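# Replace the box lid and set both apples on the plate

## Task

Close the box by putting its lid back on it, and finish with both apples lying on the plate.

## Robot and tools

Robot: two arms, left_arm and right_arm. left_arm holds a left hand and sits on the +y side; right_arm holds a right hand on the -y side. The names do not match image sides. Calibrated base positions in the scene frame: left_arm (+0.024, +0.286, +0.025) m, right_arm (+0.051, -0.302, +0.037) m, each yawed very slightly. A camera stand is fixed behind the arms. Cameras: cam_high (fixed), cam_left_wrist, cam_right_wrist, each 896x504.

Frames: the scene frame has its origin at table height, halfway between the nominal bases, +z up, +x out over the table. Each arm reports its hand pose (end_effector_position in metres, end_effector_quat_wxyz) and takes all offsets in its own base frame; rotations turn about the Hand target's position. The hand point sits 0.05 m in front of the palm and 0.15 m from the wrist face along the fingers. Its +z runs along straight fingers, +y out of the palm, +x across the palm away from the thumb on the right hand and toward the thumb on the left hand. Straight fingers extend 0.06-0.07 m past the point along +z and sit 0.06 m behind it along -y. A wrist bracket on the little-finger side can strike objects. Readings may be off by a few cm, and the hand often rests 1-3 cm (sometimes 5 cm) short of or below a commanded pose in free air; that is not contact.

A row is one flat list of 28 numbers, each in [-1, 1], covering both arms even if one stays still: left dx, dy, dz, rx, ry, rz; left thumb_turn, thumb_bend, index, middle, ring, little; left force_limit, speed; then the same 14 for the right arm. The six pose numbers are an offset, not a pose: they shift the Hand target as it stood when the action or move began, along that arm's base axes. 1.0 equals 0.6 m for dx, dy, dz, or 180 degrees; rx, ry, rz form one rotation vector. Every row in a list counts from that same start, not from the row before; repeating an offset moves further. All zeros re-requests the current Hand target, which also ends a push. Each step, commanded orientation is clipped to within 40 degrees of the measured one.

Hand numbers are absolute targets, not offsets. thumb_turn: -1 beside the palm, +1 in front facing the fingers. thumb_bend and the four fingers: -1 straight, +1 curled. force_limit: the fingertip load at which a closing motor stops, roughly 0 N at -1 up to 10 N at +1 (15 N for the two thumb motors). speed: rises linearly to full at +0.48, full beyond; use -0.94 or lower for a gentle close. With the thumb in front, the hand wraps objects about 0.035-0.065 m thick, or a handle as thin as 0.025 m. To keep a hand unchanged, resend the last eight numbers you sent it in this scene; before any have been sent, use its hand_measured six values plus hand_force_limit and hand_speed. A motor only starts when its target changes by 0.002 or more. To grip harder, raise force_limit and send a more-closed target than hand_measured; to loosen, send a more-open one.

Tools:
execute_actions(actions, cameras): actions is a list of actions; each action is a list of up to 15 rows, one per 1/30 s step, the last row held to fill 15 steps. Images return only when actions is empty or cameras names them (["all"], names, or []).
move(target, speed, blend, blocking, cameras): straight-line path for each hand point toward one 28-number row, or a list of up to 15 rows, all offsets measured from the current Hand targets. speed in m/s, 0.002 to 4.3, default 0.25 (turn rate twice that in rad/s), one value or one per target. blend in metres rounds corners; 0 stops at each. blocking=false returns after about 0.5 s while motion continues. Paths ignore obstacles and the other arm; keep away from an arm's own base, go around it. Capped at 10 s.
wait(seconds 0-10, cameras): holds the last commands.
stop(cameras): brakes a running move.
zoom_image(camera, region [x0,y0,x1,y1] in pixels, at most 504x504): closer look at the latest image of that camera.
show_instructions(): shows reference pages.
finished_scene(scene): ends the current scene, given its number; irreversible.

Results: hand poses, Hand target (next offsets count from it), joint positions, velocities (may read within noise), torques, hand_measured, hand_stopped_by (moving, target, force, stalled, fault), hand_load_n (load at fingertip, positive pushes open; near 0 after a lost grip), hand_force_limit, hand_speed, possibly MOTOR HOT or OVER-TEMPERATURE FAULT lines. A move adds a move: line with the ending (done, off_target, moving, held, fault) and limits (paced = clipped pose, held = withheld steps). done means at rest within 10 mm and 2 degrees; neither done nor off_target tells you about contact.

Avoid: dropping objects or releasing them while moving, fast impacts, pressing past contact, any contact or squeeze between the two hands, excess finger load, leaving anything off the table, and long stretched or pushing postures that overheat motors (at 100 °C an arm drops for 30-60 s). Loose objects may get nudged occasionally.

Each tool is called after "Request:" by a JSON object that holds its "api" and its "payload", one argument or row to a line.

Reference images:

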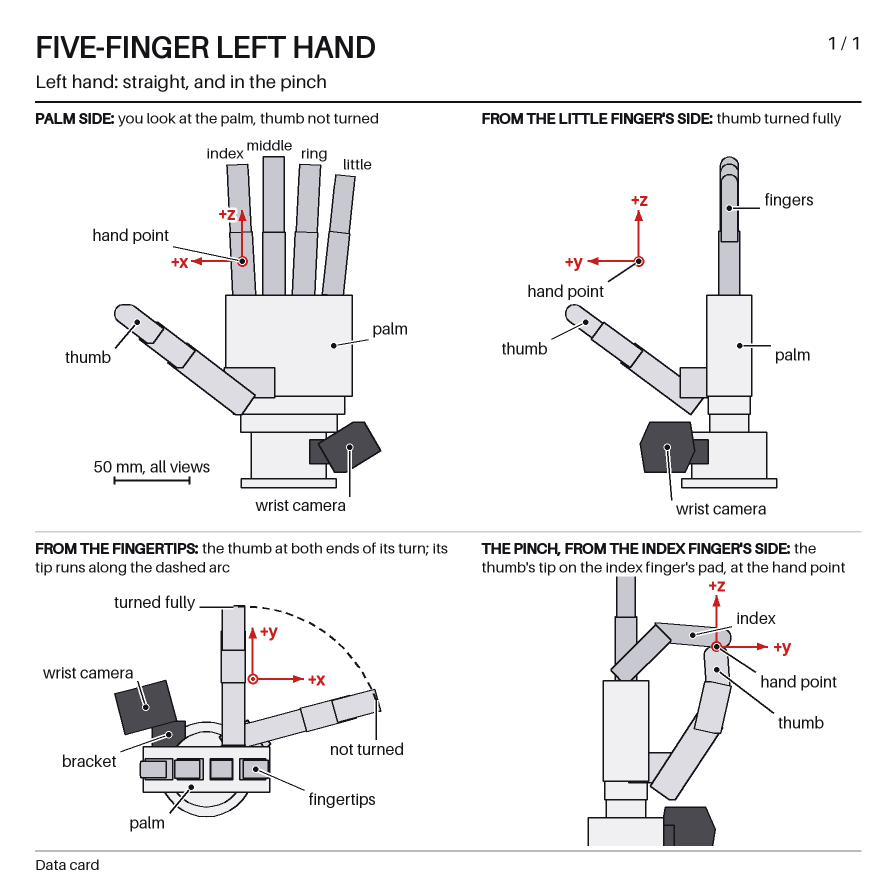

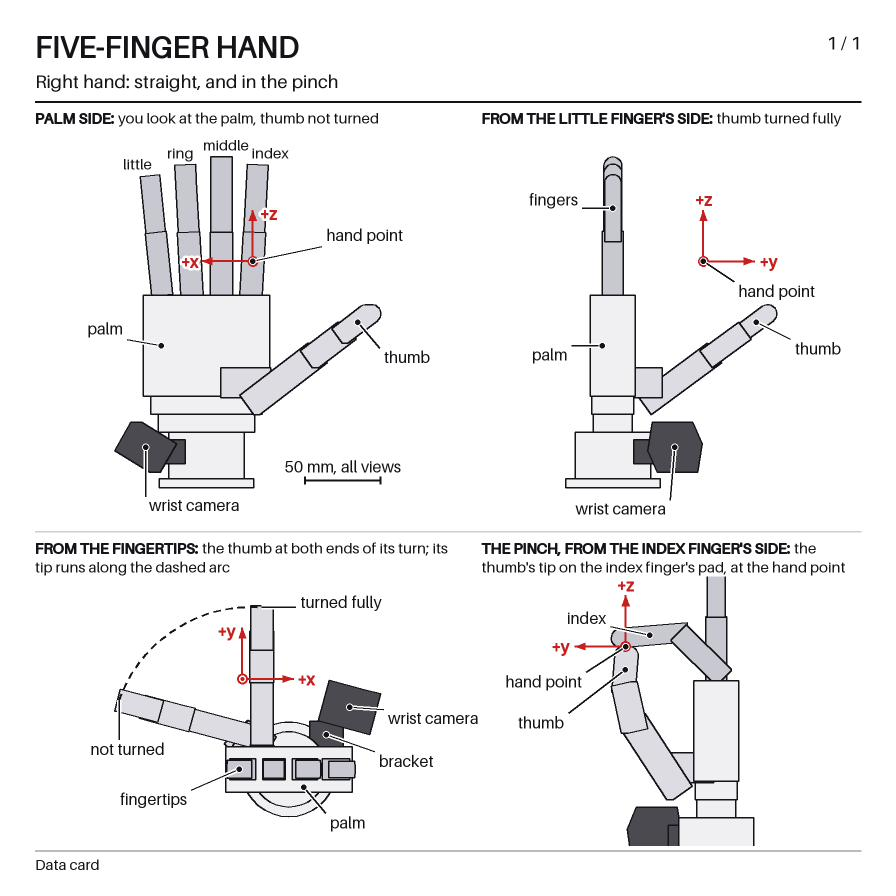

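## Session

Request:
{"api": "execute_actions", "payload": {
  "actions": [],
  "cameras": ["all"]
}}

Request:
{"api": "zoom_image", "payload": {
  "camera": "cam_high",
  "region": [290, 240, 690, 504]
}}

Scene clock: 0.00 s.
left_arm: end_effector_position=(+0.2276, +0.0394, +0.1778) hand_measured=(-1.000, -1.000, -1.000, -1.000, -1.000, -1.000) hand_load_n=(+0.0, +0.0, +0.0, +0.0, +0.0, +0.0) hand_stopped_by=(target, target, target, target, target, target) hand_force_limit=0.00 hand_speed=-0.80 end_effector_quat_wxyz=(-0.015, +0.351, +0.917, +0.190) | right_arm: end_effector_position=(+0.4614, +0.2356, +0.1779) hand_measured=(-1.000, -1.000, -1.000, -1.000, -1.000, -1.000) hand_load_n=(+0.0, +0.0, +0.0, +0.0, +0.0, +0.0) hand_stopped_by=(target, target, target, target, target, target) hand_force_limit=0.00 hand_speed=-0.80 end_effector_quat_wxyz=(+0.444, -0.022, +0.850, +0.282)
Joint positions: left_arm=[-0.443 0.9 0.734 -1.467 -0.38 1.847] | right_arm=[0.292 1.311 0.54 0.288 -0.268 1.973]
Joint velocities: within noise
Joint torques (N m): no reading
Motor temperatures (°C): left_arm=[22 21 25 22 20 22] | right_arm=[24 22 22 22 19 22]
Heat: left arm: hottest elbow 25 °C; right arm: hottest waist 24 °C.
Hand target: left_arm +0.2335, +0.0365, +0.1857; -0.004, +0.349, +0.918, +0.190 | right_arm +0.4676, +0.2374, +0.1885; +0.453, -0.024, +0.845, +0.284

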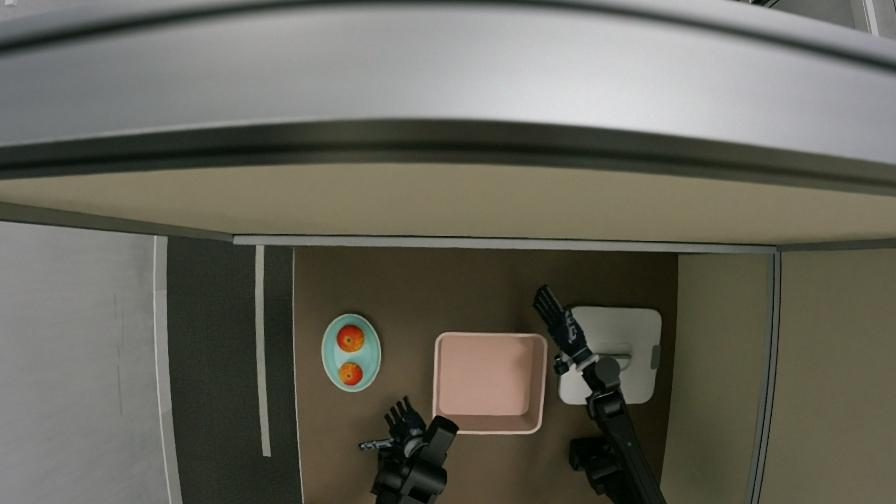

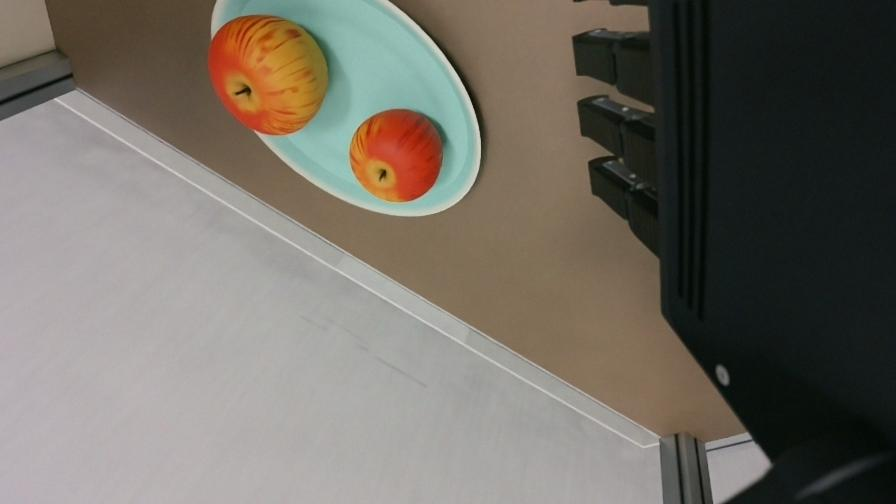

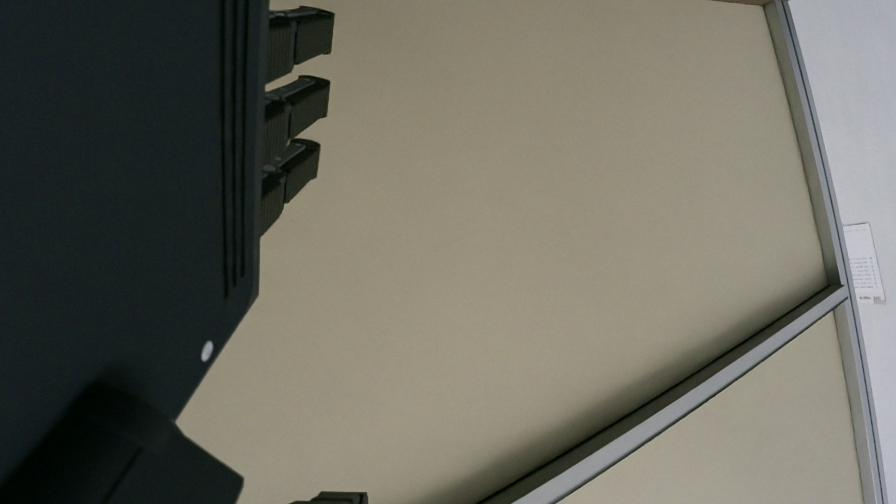

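Scaled by 1.260.

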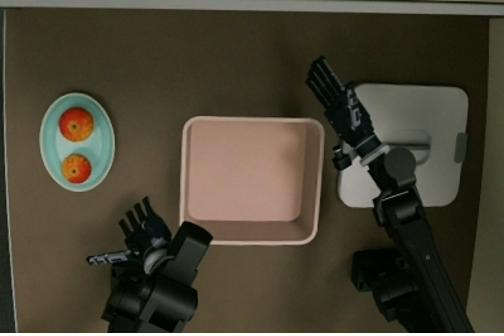

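Request:
{"api": "move", "payload": {
  "target": [
    [0.03,0.08,0.107,-0.095,0.041,0.370,-1,-1,-1,-1,-1,-1,0,-0.8,-0.11,-0.2,0.13,-0.191,0.044,0.213,-1,-1,-1,-1,-1,-1,0,-0.8],
    [0.0827,0.1677,0.107,-0.19,0.0817,0.741,-1,-1,-1,-1,-1,-1,0,-0.8,-0.366,-0.411,-0.045,-0.382,0.0877,0.426,-1,-1,-1,-1,-1,-1,0,-0.8]
  ],
  "speed": 0.4,
  "blend": [0.03,0],
  "cameras": ["all"]
}}

Scene clock: 7.33 s.
left_arm: end_effector_position=(+0.2722, +0.1257, +0.2361) hand_measured=(-1.000, -1.000, -1.000, -1.000, -1.000, -1.000) hand_load_n=(-0.5, +0.0, +0.0, +0.0, +0.0, +0.0) hand_stopped_by=(target, target, target, target, target, target) hand_force_limit=0.00 hand_speed=-0.80 end_effector_quat_wxyz=(+0.136, +0.691, -0.686, +0.184) | right_arm: end_effector_position=(+0.2501, -0.0087, +0.1622) hand_measured=(-1.000, -1.000, -1.000, -1.000, -1.000, -1.000) hand_load_n=(+0.0, +0.0, +0.0, +0.0, +0.0, +0.0) hand_stopped_by=(target, target, target, target, target, target) hand_force_limit=0.00 hand_speed=-0.80 end_effector_quat_wxyz=(+0.004, +0.702, -0.712, -0.007)
Joint positions: left_arm=[0.646 1.433 1.321 -1.691 0.404 0.687] | right_arm=[-0.129 1.186 0.981 -1.382 -0.002 -0.116]
Joint torques (N m): left_arm=[0.73 -9.05 13.56 -0.8 0.4 -0.26] | right_arm=[0.79 -9 5.93 0.35 0.13 -0.1]
Heat: left arm: hottest elbow 27 °C; right arm: hottest waist 24 °C.
Hand target: left_arm +0.2831, +0.1373, +0.2499; +0.183, +0.683, -0.683, +0.183 | right_arm +0.2478, -0.0092, +0.1614; +0.001, +0.707, -0.707, -0.001
Off the commanded pose: left_arm 0.021 m, 5 deg | right_arm 0.002 m, 1 deg.
joint sent to its limit (left arm) — joint 4 (wrist pitch), lower limit. The joint targets are off in orientation, not in position.
move: off_target (left_arm)

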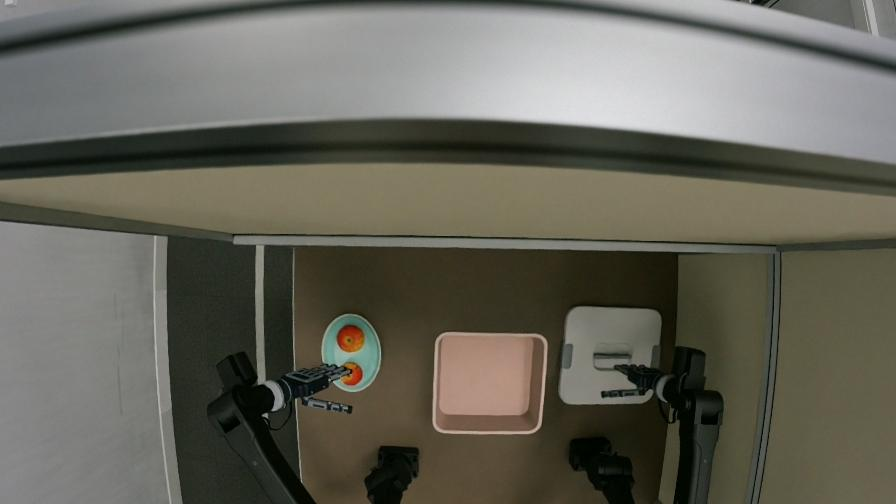

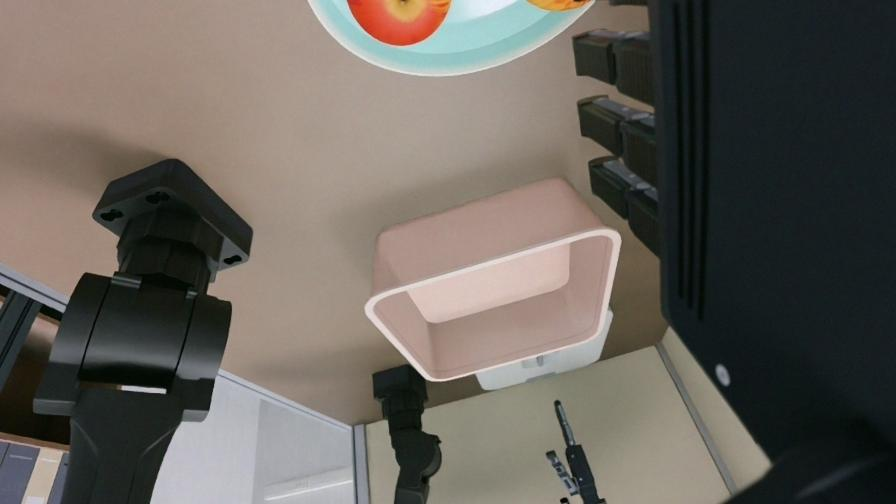

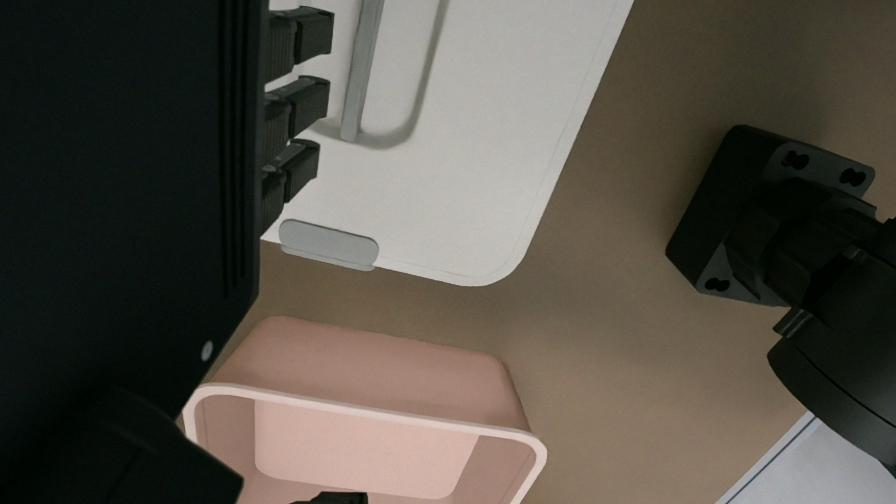

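Request:
{"api": "zoom_image", "payload": {
  "camera": "cam_high",
  "region": [530, 260, 730, 460]
}}

Scaled by 2.520.

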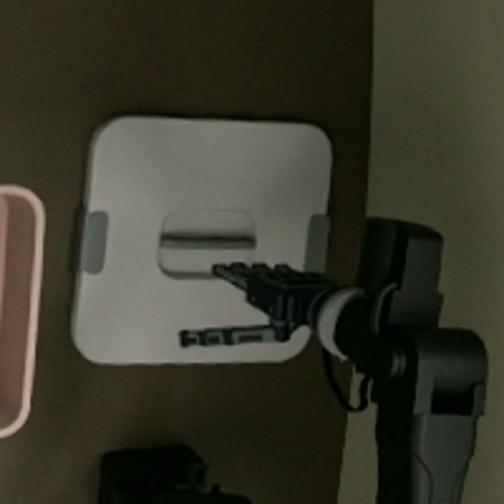

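Request:
{"api": "move", "payload": {
  "target": [0,0,0,0,0,0,-1,-1,-1,-1,-1,-1,0,-0.8,-0.038,0.007,-0.11,0,0,-0.0139,-1,-1,-1,-1,-1,-1,0,-0.8],
  "speed": 0.15,
  "cameras": ["cam_right_wrist"]
}}

Scene clock: 9.40 s.
left_arm: end_effector_position=(+0.2722, +0.1256, +0.2361) hand_measured=(-1.000, -1.000, -1.000, -1.000, -1.000, -1.000) hand_load_n=(+0.0, +0.0, +0.0, +0.0, +0.0, +0.0) hand_stopped_by=(target, target, target, target, target, target) hand_force_limit=0.00 hand_speed=-0.80 end_effector_quat_wxyz=(+0.136, +0.691, -0.685, +0.184) | right_arm: end_effector_position=(+0.2262, -0.0046, +0.0965) hand_measured=(-1.000, -1.000, -1.000, -1.000, -1.000, -1.000) hand_load_n=(+0.0, +0.0, +0.0, +0.0, +0.0, +0.0) hand_stopped_by=(target, target, target, target, target, target) hand_force_limit=0.00 hand_speed=-0.80 end_effector_quat_wxyz=(+0.004, +0.697, -0.717, -0.007)
Joint positions: left_arm=[0.646 1.433 1.321 -1.691 0.404 0.686] | right_arm=[-0.129 1.173 0.791 -1.205 -0.002 -0.1]
Joint torques (N m): left_arm=[0.73 -9 13.55 -0.8 0.41 -0.21] | right_arm=[0.21 -8.35 5.64 0.43 0.09 0.08]
Heat: left arm: hottest elbow 27 °C; right arm: hottest waist 24 °C.
Hand target: left_arm +0.2831, +0.1372, +0.2499; +0.183, +0.683, -0.683, +0.183 | right_arm +0.2251, -0.0050, +0.0954; +0.001, +0.691, -0.723, -0.001
Off the commanded pose: left_arm 0.021 m, 5 deg | right_arm 0.002 m, 1 deg.
joint sent to its limit (left arm) — joint 4 (wrist pitch), lower limit. The joint targets are off in orientation, not in position.
move: off_target (left_arm)
Images, in order (width x height): cam_right_wrist 896x504.

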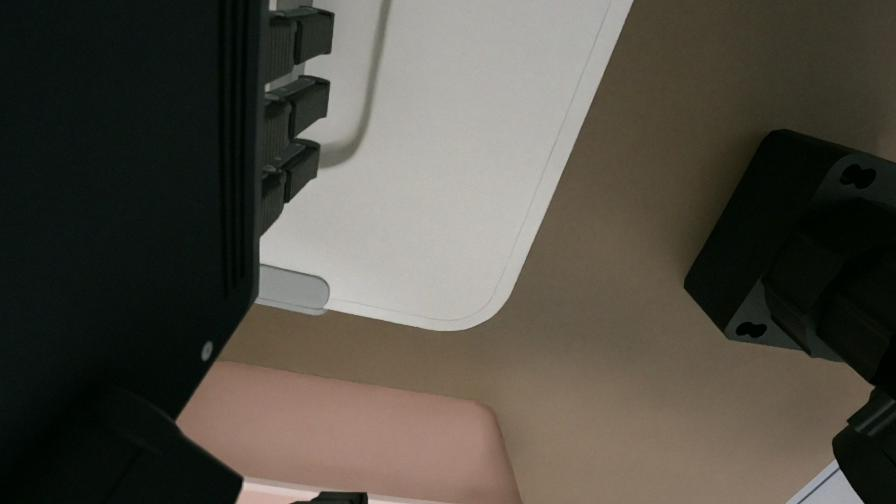

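Request:
{"api": "zoom_image", "payload": {
  "camera": "cam_right_wrist",
  "region": [250, 0, 430, 200]
}}

Scaled by 2.520.

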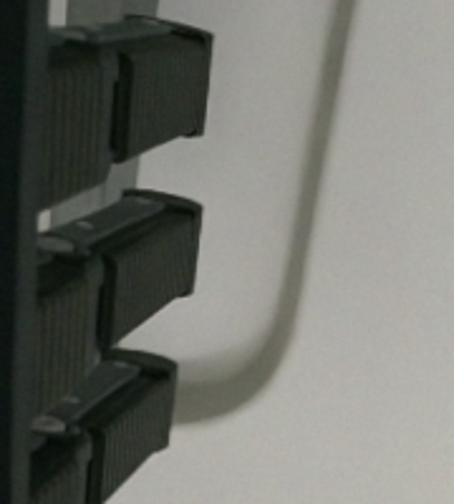

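Request:
{"api": "move", "payload": {
  "target": [
    [0,0,0,0,0,0,-1,-1,-1,-1,-1,-1,0,-0.8,0,0,-0.094,0,0,0,-1,-1,-1,-1,-1,-1,0,-0.8],
    [0,0,0,0,0,0,-1,-1,-1,-1,-1,-1,0,-0.8,0.1615,0,-0.094,0,0,0,-1,-1,-1,-1,-1,-1,0,-0.8],
    [0,0,0,0,0,0,-1,-1,-1,-1,-1,-1,0,-0.8,0.12,0,-0.094,0,0,0,-1,-1,-1,-1,-1,-1,0,-0.8],
    [0,0,0,0,0,0,-1,-1,-1,-1,-1,-1,0,-0.8,0.12,0,0.17,0,0,0,-1,-1,-1,-1,-1,-1,0,-0.8],
    [0,0,0,0,0,0,-1,-1,-1,-1,-1,-1,0,-0.8,0.2865,-0.0483,-0.059,-0.0133,-0.3053,0,1,-0.45,0,0,-1,-1,0,0]
  ],
  "speed": [0.08,0.08,0.06,0.2,0.3],
  "blend": [0.0,0,0,0.05,0],
  "cameras": ["cam_high","cam_right_wrist"]
}}

Scene clock: 18.90 s.
left_arm: end_effector_position=(+0.2722, +0.1256, +0.2361) hand_measured=(-1.000, -1.000, -1.000, -1.000, -1.000, -1.000) hand_load_n=(+0.0, +0.0, +0.0, +0.0, +0.0, +0.0) hand_stopped_by=(target, target, target, target, target, target) hand_force_limit=0.00 hand_speed=-0.80 end_effector_quat_wxyz=(+0.136, +0.691, -0.685, +0.184) | right_arm: end_effector_position=(+0.3996, -0.0315, +0.0683) hand_measured=(+1.000, -0.450, +0.000, +0.000, -1.000, -1.000) hand_load_n=(+0.0, +0.0, +0.0, +0.0, -0.5, +0.0) hand_stopped_by=(target, target, target, target, target, target) hand_force_limit=0.00 hand_speed=0.00 end_effector_quat_wxyz=(-0.322, +0.614, -0.638, +0.335)
Joint positions: left_arm=[0.646 1.433 1.321 -1.691 0.404 0.686] | right_arm=[-0.206 1.104 0.463 0.031 -0.137 -0.096]
Joint torques (N m): left_arm=[0.73 -9 13.55 -0.8 0.41 -0.21] | right_arm=[0.15 -4.48 5.79 1.92 -0.09 -0.04]
Motor temperatures (°C): left_arm=[22 21 31 22 20 22] | right_arm=[24 22 24 22 19 21]
Heat: left arm: hottest elbow 31 °C; right arm: hottest waist 24 °C.
Hand target: left_arm +0.2831, +0.1372, +0.2499; +0.183, +0.683, -0.683, +0.183 | right_arm +0.3970, -0.0339, +0.0600; -0.319, +0.614, -0.641, +0.333
Off the commanded pose: left_arm 0.021 m, 5 deg | right_arm 0.009 m, 1 deg.
joint sent to its limit (left arm) — joint 4 (wrist pitch), lower limit. The joint targets are off in orientation, not in position.
move: off_target (left_arm)
Images, in order (width x height): cam_high 896x504, cam_right_wrist 896x504.

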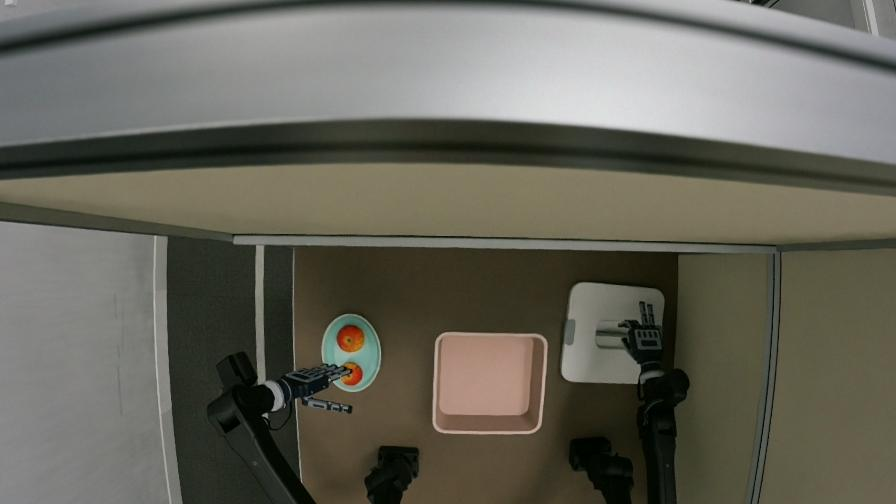

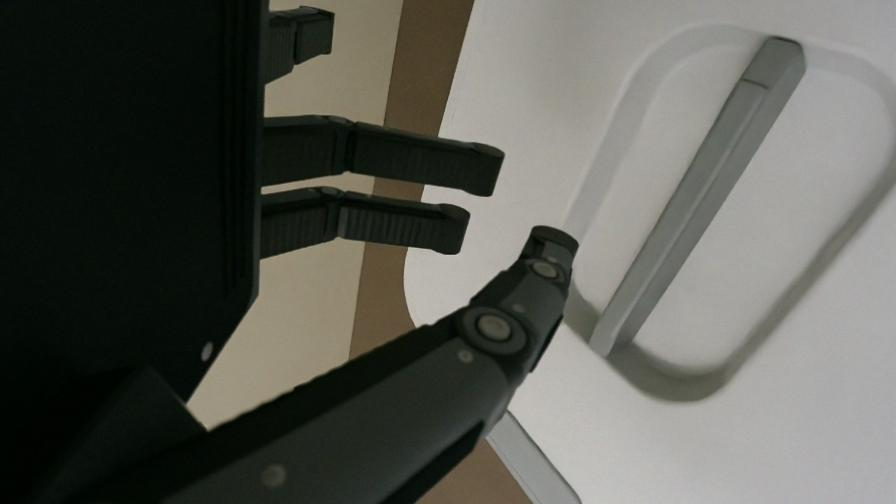

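Request:
{"api": "move", "payload": {
  "target": [
    [0,0,0,0,0,0,-1,-1,-1,-1,-1,-1,0,-0.8,-0.0227,-0.0127,-0.05,0,0,-0.0083,1,-0.45,0,0,-1,-1,0,0],
    [0,0,0,0,0,0,-1,-1,-1,-1,-1,-1,0,-0.8,-0.0235,-0.0127,-0.13,0,0,-0.0083,1,-0.45,0,0,-1,-1,0,0]
  ],
  "speed": [0.08,0.06],
  "blend": [0.005,0],
  "cameras": ["cam_right_wrist"]
}}

Scene clock: 21.67 s.
left_arm: end_effector_position=(+0.2722, +0.1256, +0.2361) hand_measured=(-1.000, -1.000, -1.000, -1.000, -1.000, -1.000) hand_load_n=(+0.0, +0.0, +0.0, +0.0, +0.0, +0.5) hand_stopped_by=(target, target, target, target, target, target) hand_force_limit=0.00 hand_speed=-0.80 end_effector_quat_wxyz=(+0.136, +0.691, -0.685, +0.184) | right_arm: end_effector_position=(+0.3904, -0.0401, -0.0065) hand_measured=(+1.000, -0.450, +0.000, +0.000, -1.000, -1.000) hand_load_n=(+0.0, +0.0, +0.0, -2.0, +0.0, +0.0) hand_stopped_by=(target, target, target, target, target, target) hand_force_limit=0.00 hand_speed=0.00 end_effector_quat_wxyz=(-0.321, +0.604, -0.644, +0.343)
Joint positions: left_arm=[0.646 1.433 1.321 -1.691 0.404 0.686] | right_arm=[-0.233 1.338 0.339 0.401 -0.14 -0.096]
Joint torques (N m): left_arm=[0.73 -9 13.56 -0.81 0.41 -0.21] | right_arm=[0.09 -5.3 4 1.81 -0.07 -0.05]
Heat: left arm: hottest elbow 31 °C; right arm: hottest waist 24 °C.
Hand target: left_arm +0.2831, +0.1372, +0.2499; +0.183, +0.683, -0.683, +0.183 | right_arm +0.3828, -0.0415, -0.0180; -0.315, +0.605, -0.649, +0.337
Off the commanded pose: left_arm 0.021 m, 5 deg | right_arm 0.014 m, 1 deg.
joint sent to its limit (left arm) — joint 4 (wrist pitch), lower limit. The joint targets are off in orientation, not in position.
move: off_target (left_arm, right_arm)
Images, in order (width x height): cam_right_wrist 896x504.

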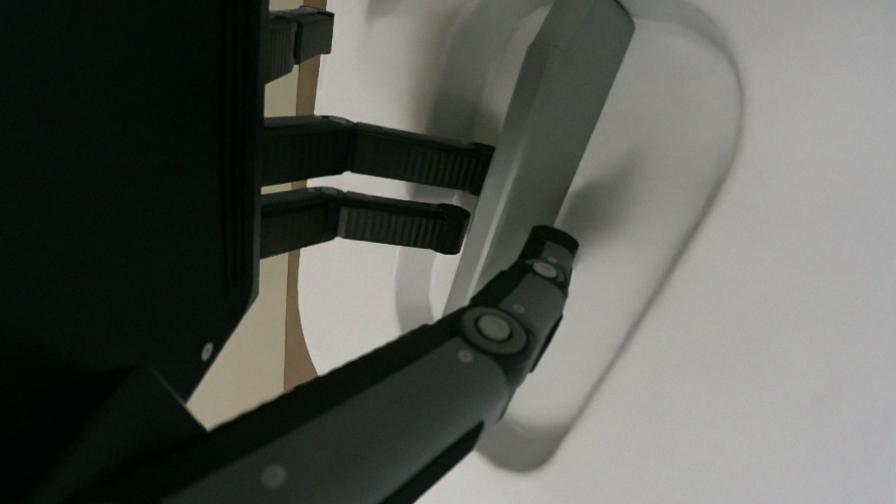

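Request:
{"api": "move", "payload": {
  "target": [0,0,0,0,0,0,-1,-1,-1,-1,-1,-1,0,-0.8,0,0,0.005,0,0,0,1,0.3,0.5,0.5,-1,-1,0,-0.9],
  "speed": 0.03,
  "cameras": ["cam_right_wrist"]
}}

Scene clock: 23.17 s.
left_arm: end_effector_position=(+0.2722, +0.1256, +0.2361) hand_measured=(-1.000, -1.000, -1.000, -1.000, -1.000, -1.000) hand_load_n=(+0.0, -0.5, +0.0, +0.0, +0.0, +0.0) hand_stopped_by=(target, target, target, target, target, target) hand_force_limit=0.00 hand_speed=-0.80 end_effector_quat_wxyz=(+0.136, +0.691, -0.685, +0.184) | right_arm: end_effector_position=(+0.3900, -0.0401, -0.0072) hand_measured=(+1.000, -0.338, +0.230, +0.184, -1.000, -1.000) hand_load_n=(+0.0, +7.5, +6.0, +5.0, +0.0, +0.0) hand_stopped_by=(target, force, force, force, target, target) hand_force_limit=0.00 hand_speed=-0.90 end_effector_quat_wxyz=(-0.321, +0.604, -0.644, +0.343)
Joint positions: left_arm=[0.646 1.433 1.321 -1.691 0.404 0.686] | right_arm=[-0.234 1.339 0.338 0.401 -0.14 -0.096]
Joint torques (N m): left_arm=[0.73 -9.05 13.55 -0.79 0.41 -0.21] | right_arm=[-0.09 -6.07 4.19 1.26 -0.06 -0.04]
Heat: left arm: hottest elbow 32 °C; right arm: hottest waist 24 °C.
Hand target: left_arm +0.2831, +0.1372, +0.2499; +0.183, +0.683, -0.683, +0.183 | right_arm +0.3830, -0.0416, -0.0149; -0.315, +0.605, -0.649, +0.337
Off the commanded pose: left_arm 0.021 m, 5 deg | right_arm 0.011 m, 1 deg.
joint sent to its limit (left arm) — joint 4 (wrist pitch), lower limit. The joint targets are off in orientation, not in position.
move: off_target (left_arm, right_arm)
Images, in order (width x height): cam_right_wrist 896x504.

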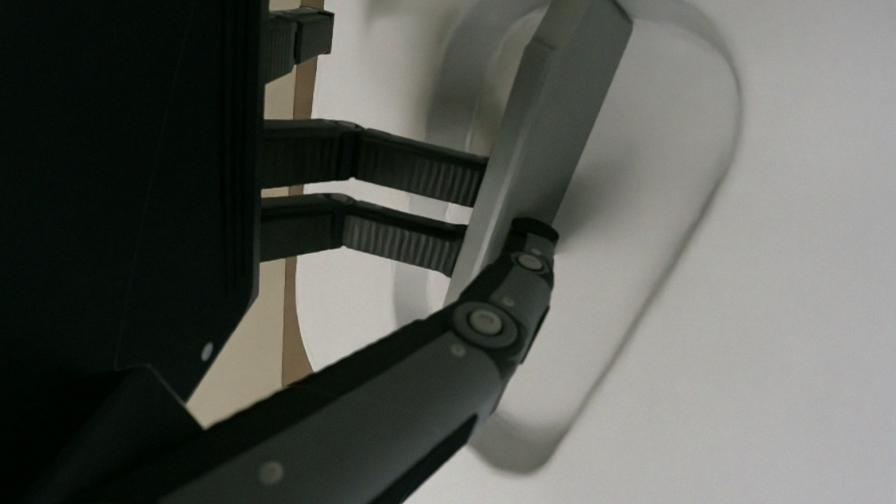

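Request:
{"api": "move", "payload": {
  "target": [
    [0,0,0,0,0,0,-1,-1,-1,-1,-1,-1,0,-0.8,0,0,0.0,0,0,0,1,0.35,0.55,0.55,-1,-1,0.5,-0.9],
    [0,0,0,0,0,0,-1,-1,-1,-1,-1,-1,0,-0.8,0.01,0,0.12,0,0,0,1,0.35,0.55,0.55,-1,-1,0.5,-0.9]
  ],
  "speed": [0.05,0.08],
  "cameras": ["cam_right_wrist"]
}}

Scene clock: 25.87 s.
left_arm: end_effector_position=(+0.2722, +0.1256, +0.2361) hand_measured=(-1.000, -1.000, -1.000, -1.000, -1.000, -1.000) hand_load_n=(+0.0, +0.0, +0.0, +0.0, +0.0, +0.0) hand_stopped_by=(target, target, target, target, target, target) hand_force_limit=0.00 hand_speed=-0.80 end_effector_quat_wxyz=(+0.136, +0.691, -0.685, +0.184) | right_arm: end_effector_position=(+0.3598, -0.0334, +0.0234) hand_measured=(+1.000, -0.328, +0.236, +0.190, -1.000, -1.000) hand_load_n=(-0.5, +10.0, +7.0, +10.0, +0.0, +0.0) hand_stopped_by=(target, force, force, force, target, target) hand_force_limit=0.50 hand_speed=-0.90 end_effector_quat_wxyz=(-0.296, +0.615, -0.663, +0.307)
Joint positions: left_arm=[0.646 1.433 1.321 -1.691 0.404 0.686] | right_arm=[-0.234 1.116 0.367 0.053 -0.137 -0.096]
Joint torques (N m): left_arm=[0.73 -9 13.55 -0.8 0.41 -0.21] | right_arm=[0.21 -7.47 10.29 1.05 0 -0.02]
Heat: left arm: hottest elbow 33 °C; right arm: hottest waist 24 °C.
Hand target: left_arm +0.2831, +0.1372, +0.2499; +0.183, +0.683, -0.683, +0.183 | right_arm +0.3890, -0.0416, +0.0571; -0.315, +0.605, -0.649, +0.337
Off the commanded pose: left_arm 0.021 m, 5 deg | right_arm 0.045 m, 4 deg.
joint sent to its limit (left arm) — joint 4 (wrist pitch), lower limit. The joint targets are off in orientation, not in position.
move: off_target (left_arm, right_arm)
Images, in order (width x height): cam_right_wrist 896x504.

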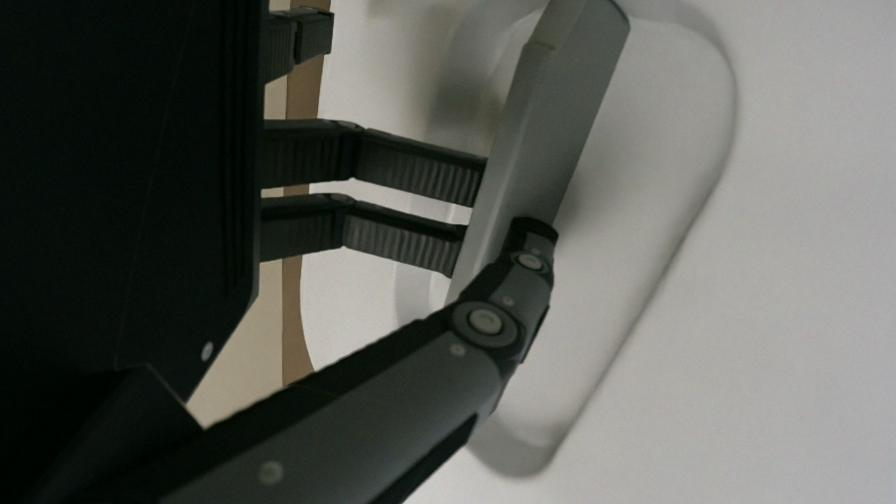

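Request:
{"api": "move", "payload": {
  "target": [
    [0,0,0,0,0,0,-1,-1,-1,-1,-1,-1,0,-0.8,0.0,0.02,0.18,0,0,0,1,0.35,0.55,0.55,-1,-1,0.5,-0.9],
    [0,0,0,0,0,0,-1,-1,-1,-1,-1,-1,0,-0.8,-0.1957,0.6743,0.18,0,-0.009,0.0106,1,0.35,0.55,0.55,-1,-1,0.5,-0.9],
    [0,0,0,0,0,0,-1,-1,-1,-1,-1,-1,0,-0.8,-0.1957,0.635,0.0965,0,-0.009,0.0106,1,0.35,0.55,0.55,-1,-1,0.5,-0.9]
  ],
  "speed": [0.12,0.17,0.1],
  "blend": [0.03,0.01,0],
  "cameras": ["cam_left_wrist","cam_high"]
}}

Request:
{"api": "zoom_image", "payload": {
  "camera": "cam_high",
  "region": [400, 310, 568, 478]
}}

Request:
{"api": "zoom_image", "payload": {
  "camera": "cam_left_wrist",
  "region": [300, 150, 650, 430]
}}

Scene clock: 31.27 s.
left_arm: end_effector_position=(+0.2722, +0.1256, +0.2361) hand_measured=(-1.000, -1.000, -1.000, -1.000, -1.000, -1.000) hand_load_n=(+0.0, +0.0, +0.0, +0.0, +0.0, +0.0) hand_stopped_by=(target, target, target, target, target, target) hand_force_limit=0.00 hand_speed=-0.80 end_effector_quat_wxyz=(+0.136, +0.691, -0.685, +0.184) | right_arm: end_effector_position=(+0.2671, +0.3387, +0.1157) hand_measured=(+1.000, -0.328, +0.236, +0.190, -1.000, -1.000) hand_load_n=(-0.5, +10.5, +7.0, +10.5, +0.0, +0.0) hand_stopped_by=(target, force, force, force, target, target) hand_force_limit=0.50 hand_speed=-0.90 end_effector_quat_wxyz=(-0.325, +0.617, -0.631, +0.340)
Joint positions: left_arm=[0.646 1.433 1.321 -1.691 0.404 0.686] | right_arm=[1.155 1.246 0.778 -0.595 0.88 0.933]
Joint torques (N m): left_arm=[0.73 -8.94 13.55 -0.8 0.41 -0.21] | right_arm=[0.09 -8.47 6.68 1.43 0.64 -0.01]
Heat: left arm: hottest elbow 34 °C; right arm: hottest elbow 25 °C.
Hand target: left_arm +0.2831, +0.1372, +0.2499; +0.183, +0.683, -0.683, +0.183 | right_arm +0.2714, +0.3395, +0.1151; -0.329, +0.611, -0.634, +0.340
Off the commanded pose: left_arm 0.021 m, 5 deg | right_arm 0.005 m, 1 deg.
joint sent to its limit (left arm) — joint 4 (wrist pitch), lower limit. The joint targets are off in orientation, not in position.
move: off_target (left_arm)
Images, in order (width x height): cam_high 896x504, cam_left_wrist 896x504.

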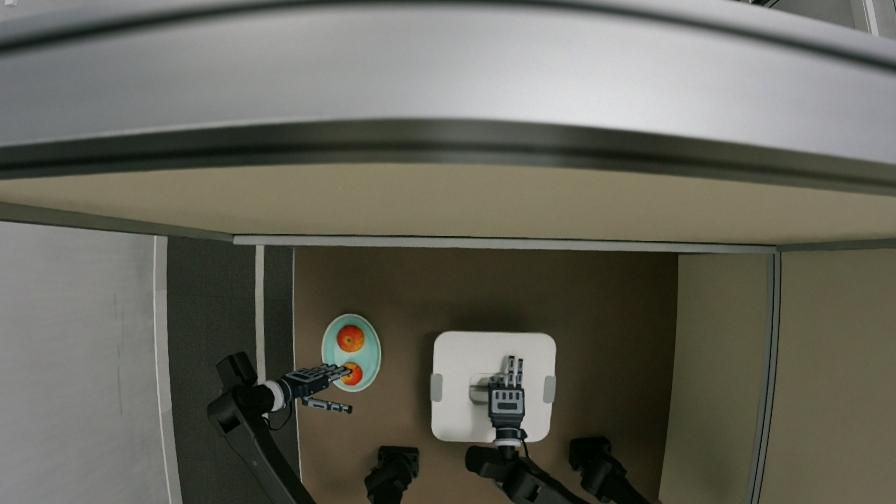

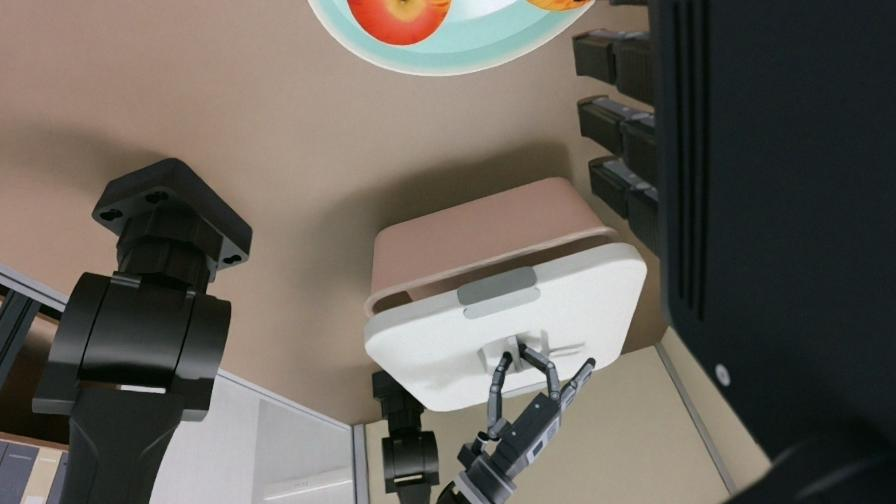

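Scaled by 3.000.

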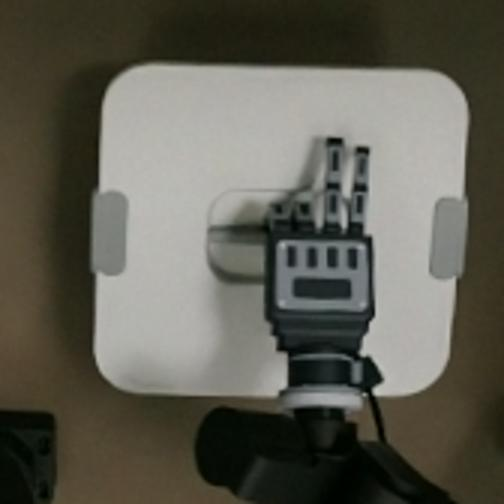

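Scaled by 1.440.

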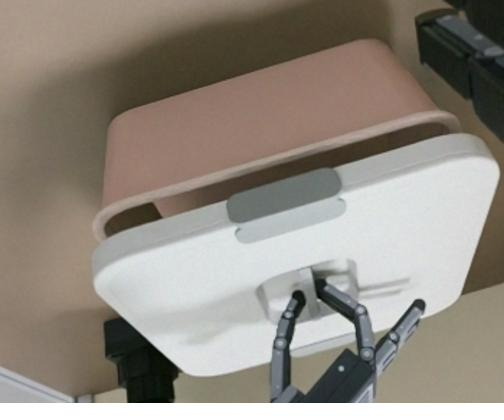

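Request:
{"api": "move", "payload": {
  "target": [0,0,0,0,0,0,-1,-1,-1,-1,-1,-1,0,-0.8,-0.0075,0.011,-0.043,0,0,0.001,1,0.35,0.55,0.55,-1,-1,0.5,-0.9],
  "speed": 0.06,
  "cameras": ["cam_left_wrist","cam_high"]
}}

Request:
{"api": "zoom_image", "payload": {
  "camera": "cam_high",
  "region": [400, 310, 568, 478]
}}

Request:
{"api": "zoom_image", "payload": {
  "camera": "cam_left_wrist",
  "region": [300, 150, 650, 430]
}}

Scene clock: 32.97 s.
left_arm: end_effector_position=(+0.2722, +0.1256, +0.2361) hand_measured=(-1.000, -1.000, -1.000, -1.000, -1.000, -1.000) hand_load_n=(+0.0, +0.0, +0.0, +0.0, +0.0, +0.0) hand_stopped_by=(target, target, target, target, target, target) hand_force_limit=0.00 hand_speed=-0.80 end_effector_quat_wxyz=(+0.136, +0.691, -0.685, +0.184) | right_arm: end_effector_position=(+0.2681, +0.3425, +0.0919) hand_measured=(+1.000, -0.328, +0.236, +0.190, -1.000, -1.000) hand_load_n=(-0.5, +10.0, +7.0, +10.5, +0.0, +0.0) hand_stopped_by=(target, force, force, force, target, target) hand_force_limit=0.50 hand_speed=-0.90 end_effector_quat_wxyz=(-0.324, +0.616, -0.632, +0.341)
Joint positions: left_arm=[0.646 1.433 1.321 -1.691 0.404 0.686] | right_arm=[1.158 1.296 0.752 -0.528 0.884 0.945]
Joint torques (N m): left_arm=[0.73 -9.05 13.55 -0.8 0.41 -0.21] | right_arm=[1.32 -8.64 6.12 1.37 0.79 0.07]
Heat: left arm: hottest elbow 34 °C; right arm: hottest elbow 25 °C.
Hand target: left_arm +0.2831, +0.1372, +0.2499; +0.183, +0.683, -0.683, +0.183 | right_arm +0.2670, +0.3461, +0.0893; -0.330, +0.612, -0.633, +0.340
Off the commanded pose: left_arm 0.021 m, 5 deg | right_arm 0.005 m, 1 deg.
joint sent to its limit (left arm) — joint 4 (wrist pitch), lower limit. The joint targets are off in orientation, not in position.
move: off_target (left_arm)
Images, in order (width x height): cam_high 896x504, cam_left_wrist 896x504.

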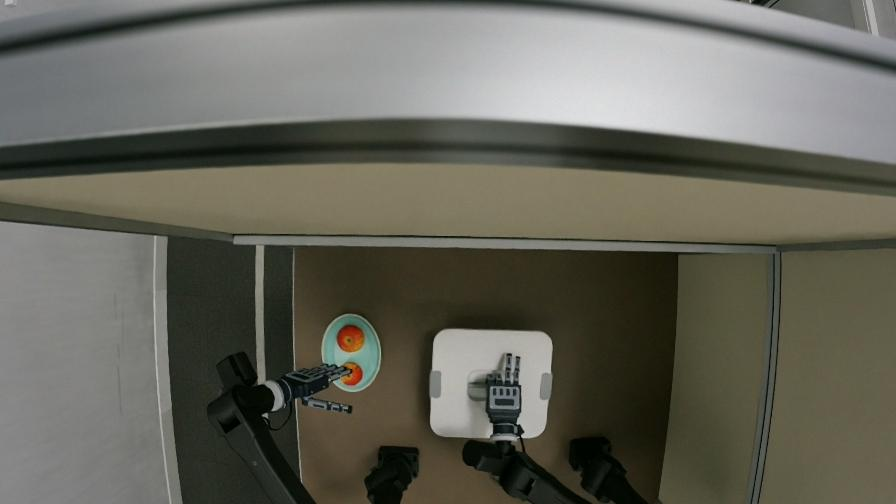

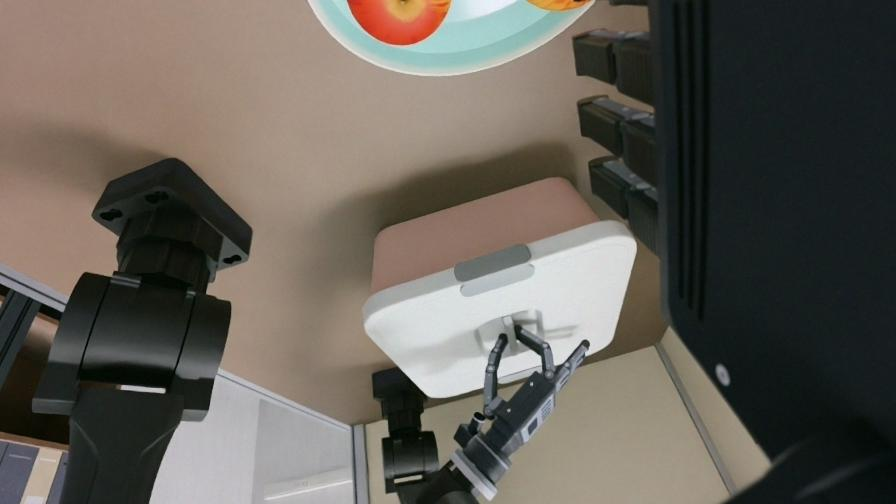

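Scaled by 3.000.

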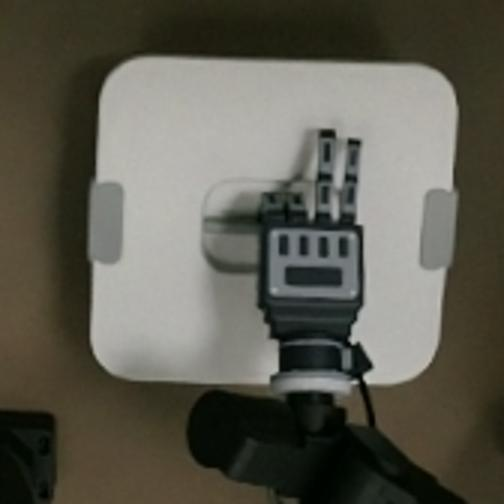

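Scaled by 1.440.

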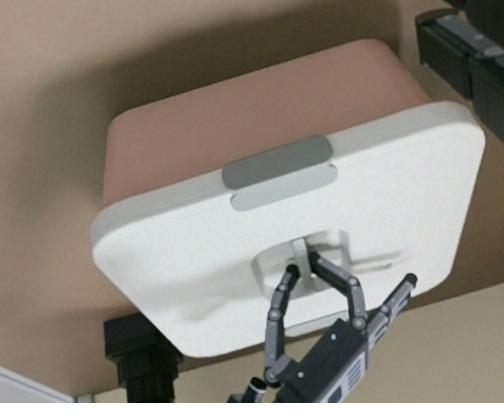

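Request:
{"api": "move", "payload": {
  "target": [
    [0,0,0,0,0,0,-1,-1,-1,-1,-1,-1,0,-0.8,-0.0117,0.005,-0.01,0,0,0,1,0.35,0.55,0.55,-1,-1,0.5,-0.9],
    [0,0,0,0,0,0,-1,-1,-1,-1,-1,-1,0,-0.8,-0.0117,0.005,-0.035,0,0,0,1,0.35,0.55,0.55,-1,-1,0.5,-0.9]
  ],
  "speed": 0.04,
  "cameras": ["cam_left_wrist","cam_high"]
}}

Request:
{"api": "zoom_image", "payload": {
  "camera": "cam_high",
  "region": [400, 310, 568, 478]
}}

Request:
{"api": "zoom_image", "payload": {
  "camera": "cam_left_wrist",
  "region": [300, 150, 650, 430]
}}

Scene clock: 35.07 s.
left_arm: end_effector_position=(+0.2722, +0.1256, +0.2361) hand_measured=(-1.000, -1.000, -1.000, -1.000, -1.000, -1.000) hand_load_n=(+0.0, +0.0, +0.0, -0.5, +0.0, +0.0) hand_stopped_by=(target, target, target, target, target, target) hand_force_limit=0.00 hand_speed=-0.80 end_effector_quat_wxyz=(+0.136, +0.691, -0.685, +0.184) | right_arm: end_effector_position=(+0.2624, +0.3466, +0.0752) hand_measured=(+1.000, -0.328, +0.236, +0.190, -1.000, -1.000) hand_load_n=(-1.0, +11.0, +6.0, +10.5, +0.0, +0.0) hand_stopped_by=(target, force, force, force, target, target) hand_force_limit=0.50 hand_speed=-0.90 end_effector_quat_wxyz=(-0.327, +0.614, -0.632, +0.342)
Joint positions: left_arm=[0.646 1.433 1.321 -1.691 0.404 0.686] | right_arm=[1.18 1.332 0.73 -0.488 0.898 0.974]
Joint torques (N m): left_arm=[0.67 -9 13.53 -0.8 0.41 -0.21] | right_arm=[1.38 -8.47 5.61 1.37 0.65 0.11]
Heat: left arm: hottest elbow 35 °C; right arm: hottest elbow 25 °C.
Hand target: left_arm +0.2831, +0.1372, +0.2499; +0.183, +0.683, -0.683, +0.183 | right_arm +0.2600, +0.3490, +0.0681; -0.330, +0.612, -0.634, +0.340
Off the commanded pose: left_arm 0.021 m, 5 deg | right_arm 0.008 m, 0 deg.
joint sent to its limit (left arm) — joint 4 (wrist pitch), lower limit. The joint targets are off in orientation, not in position.
move: off_target (left_arm)
Images, in order (width x height): cam_high 896x504, cam_left_wrist 896x504.

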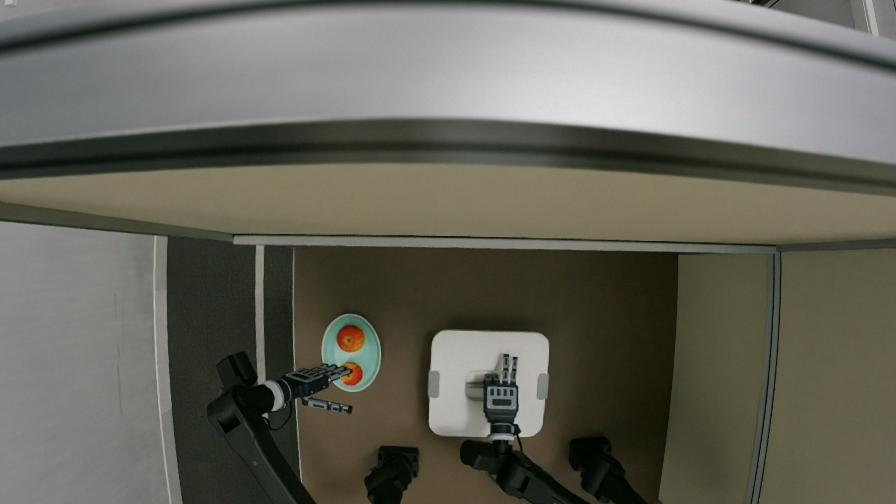

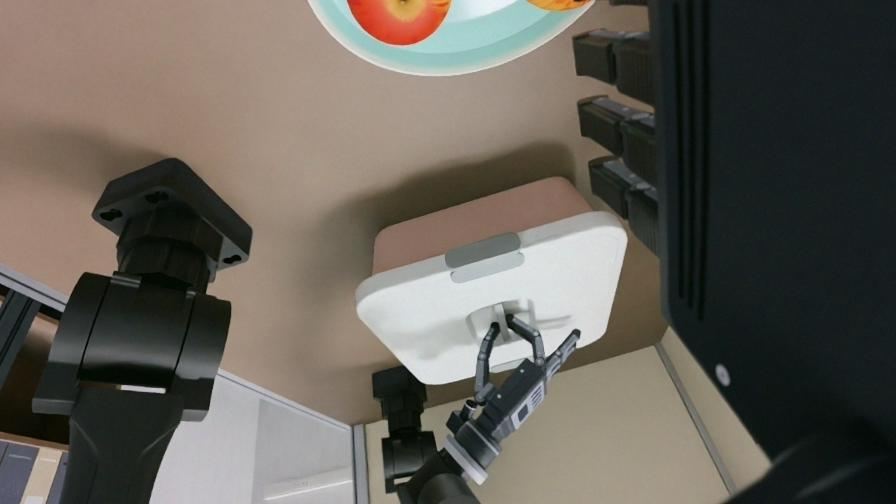

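Scaled by 3.000.

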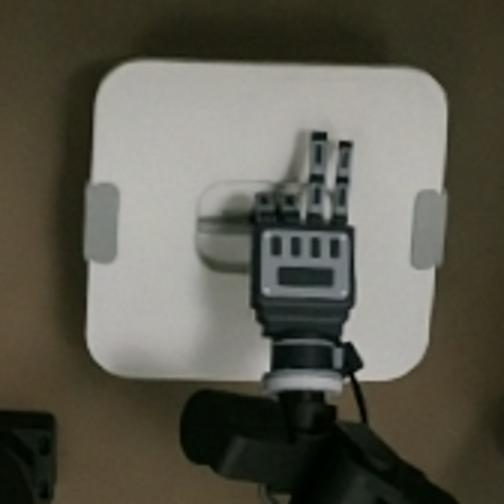

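Scaled by 1.440.

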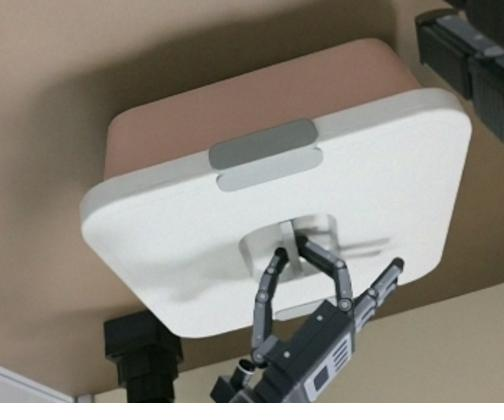

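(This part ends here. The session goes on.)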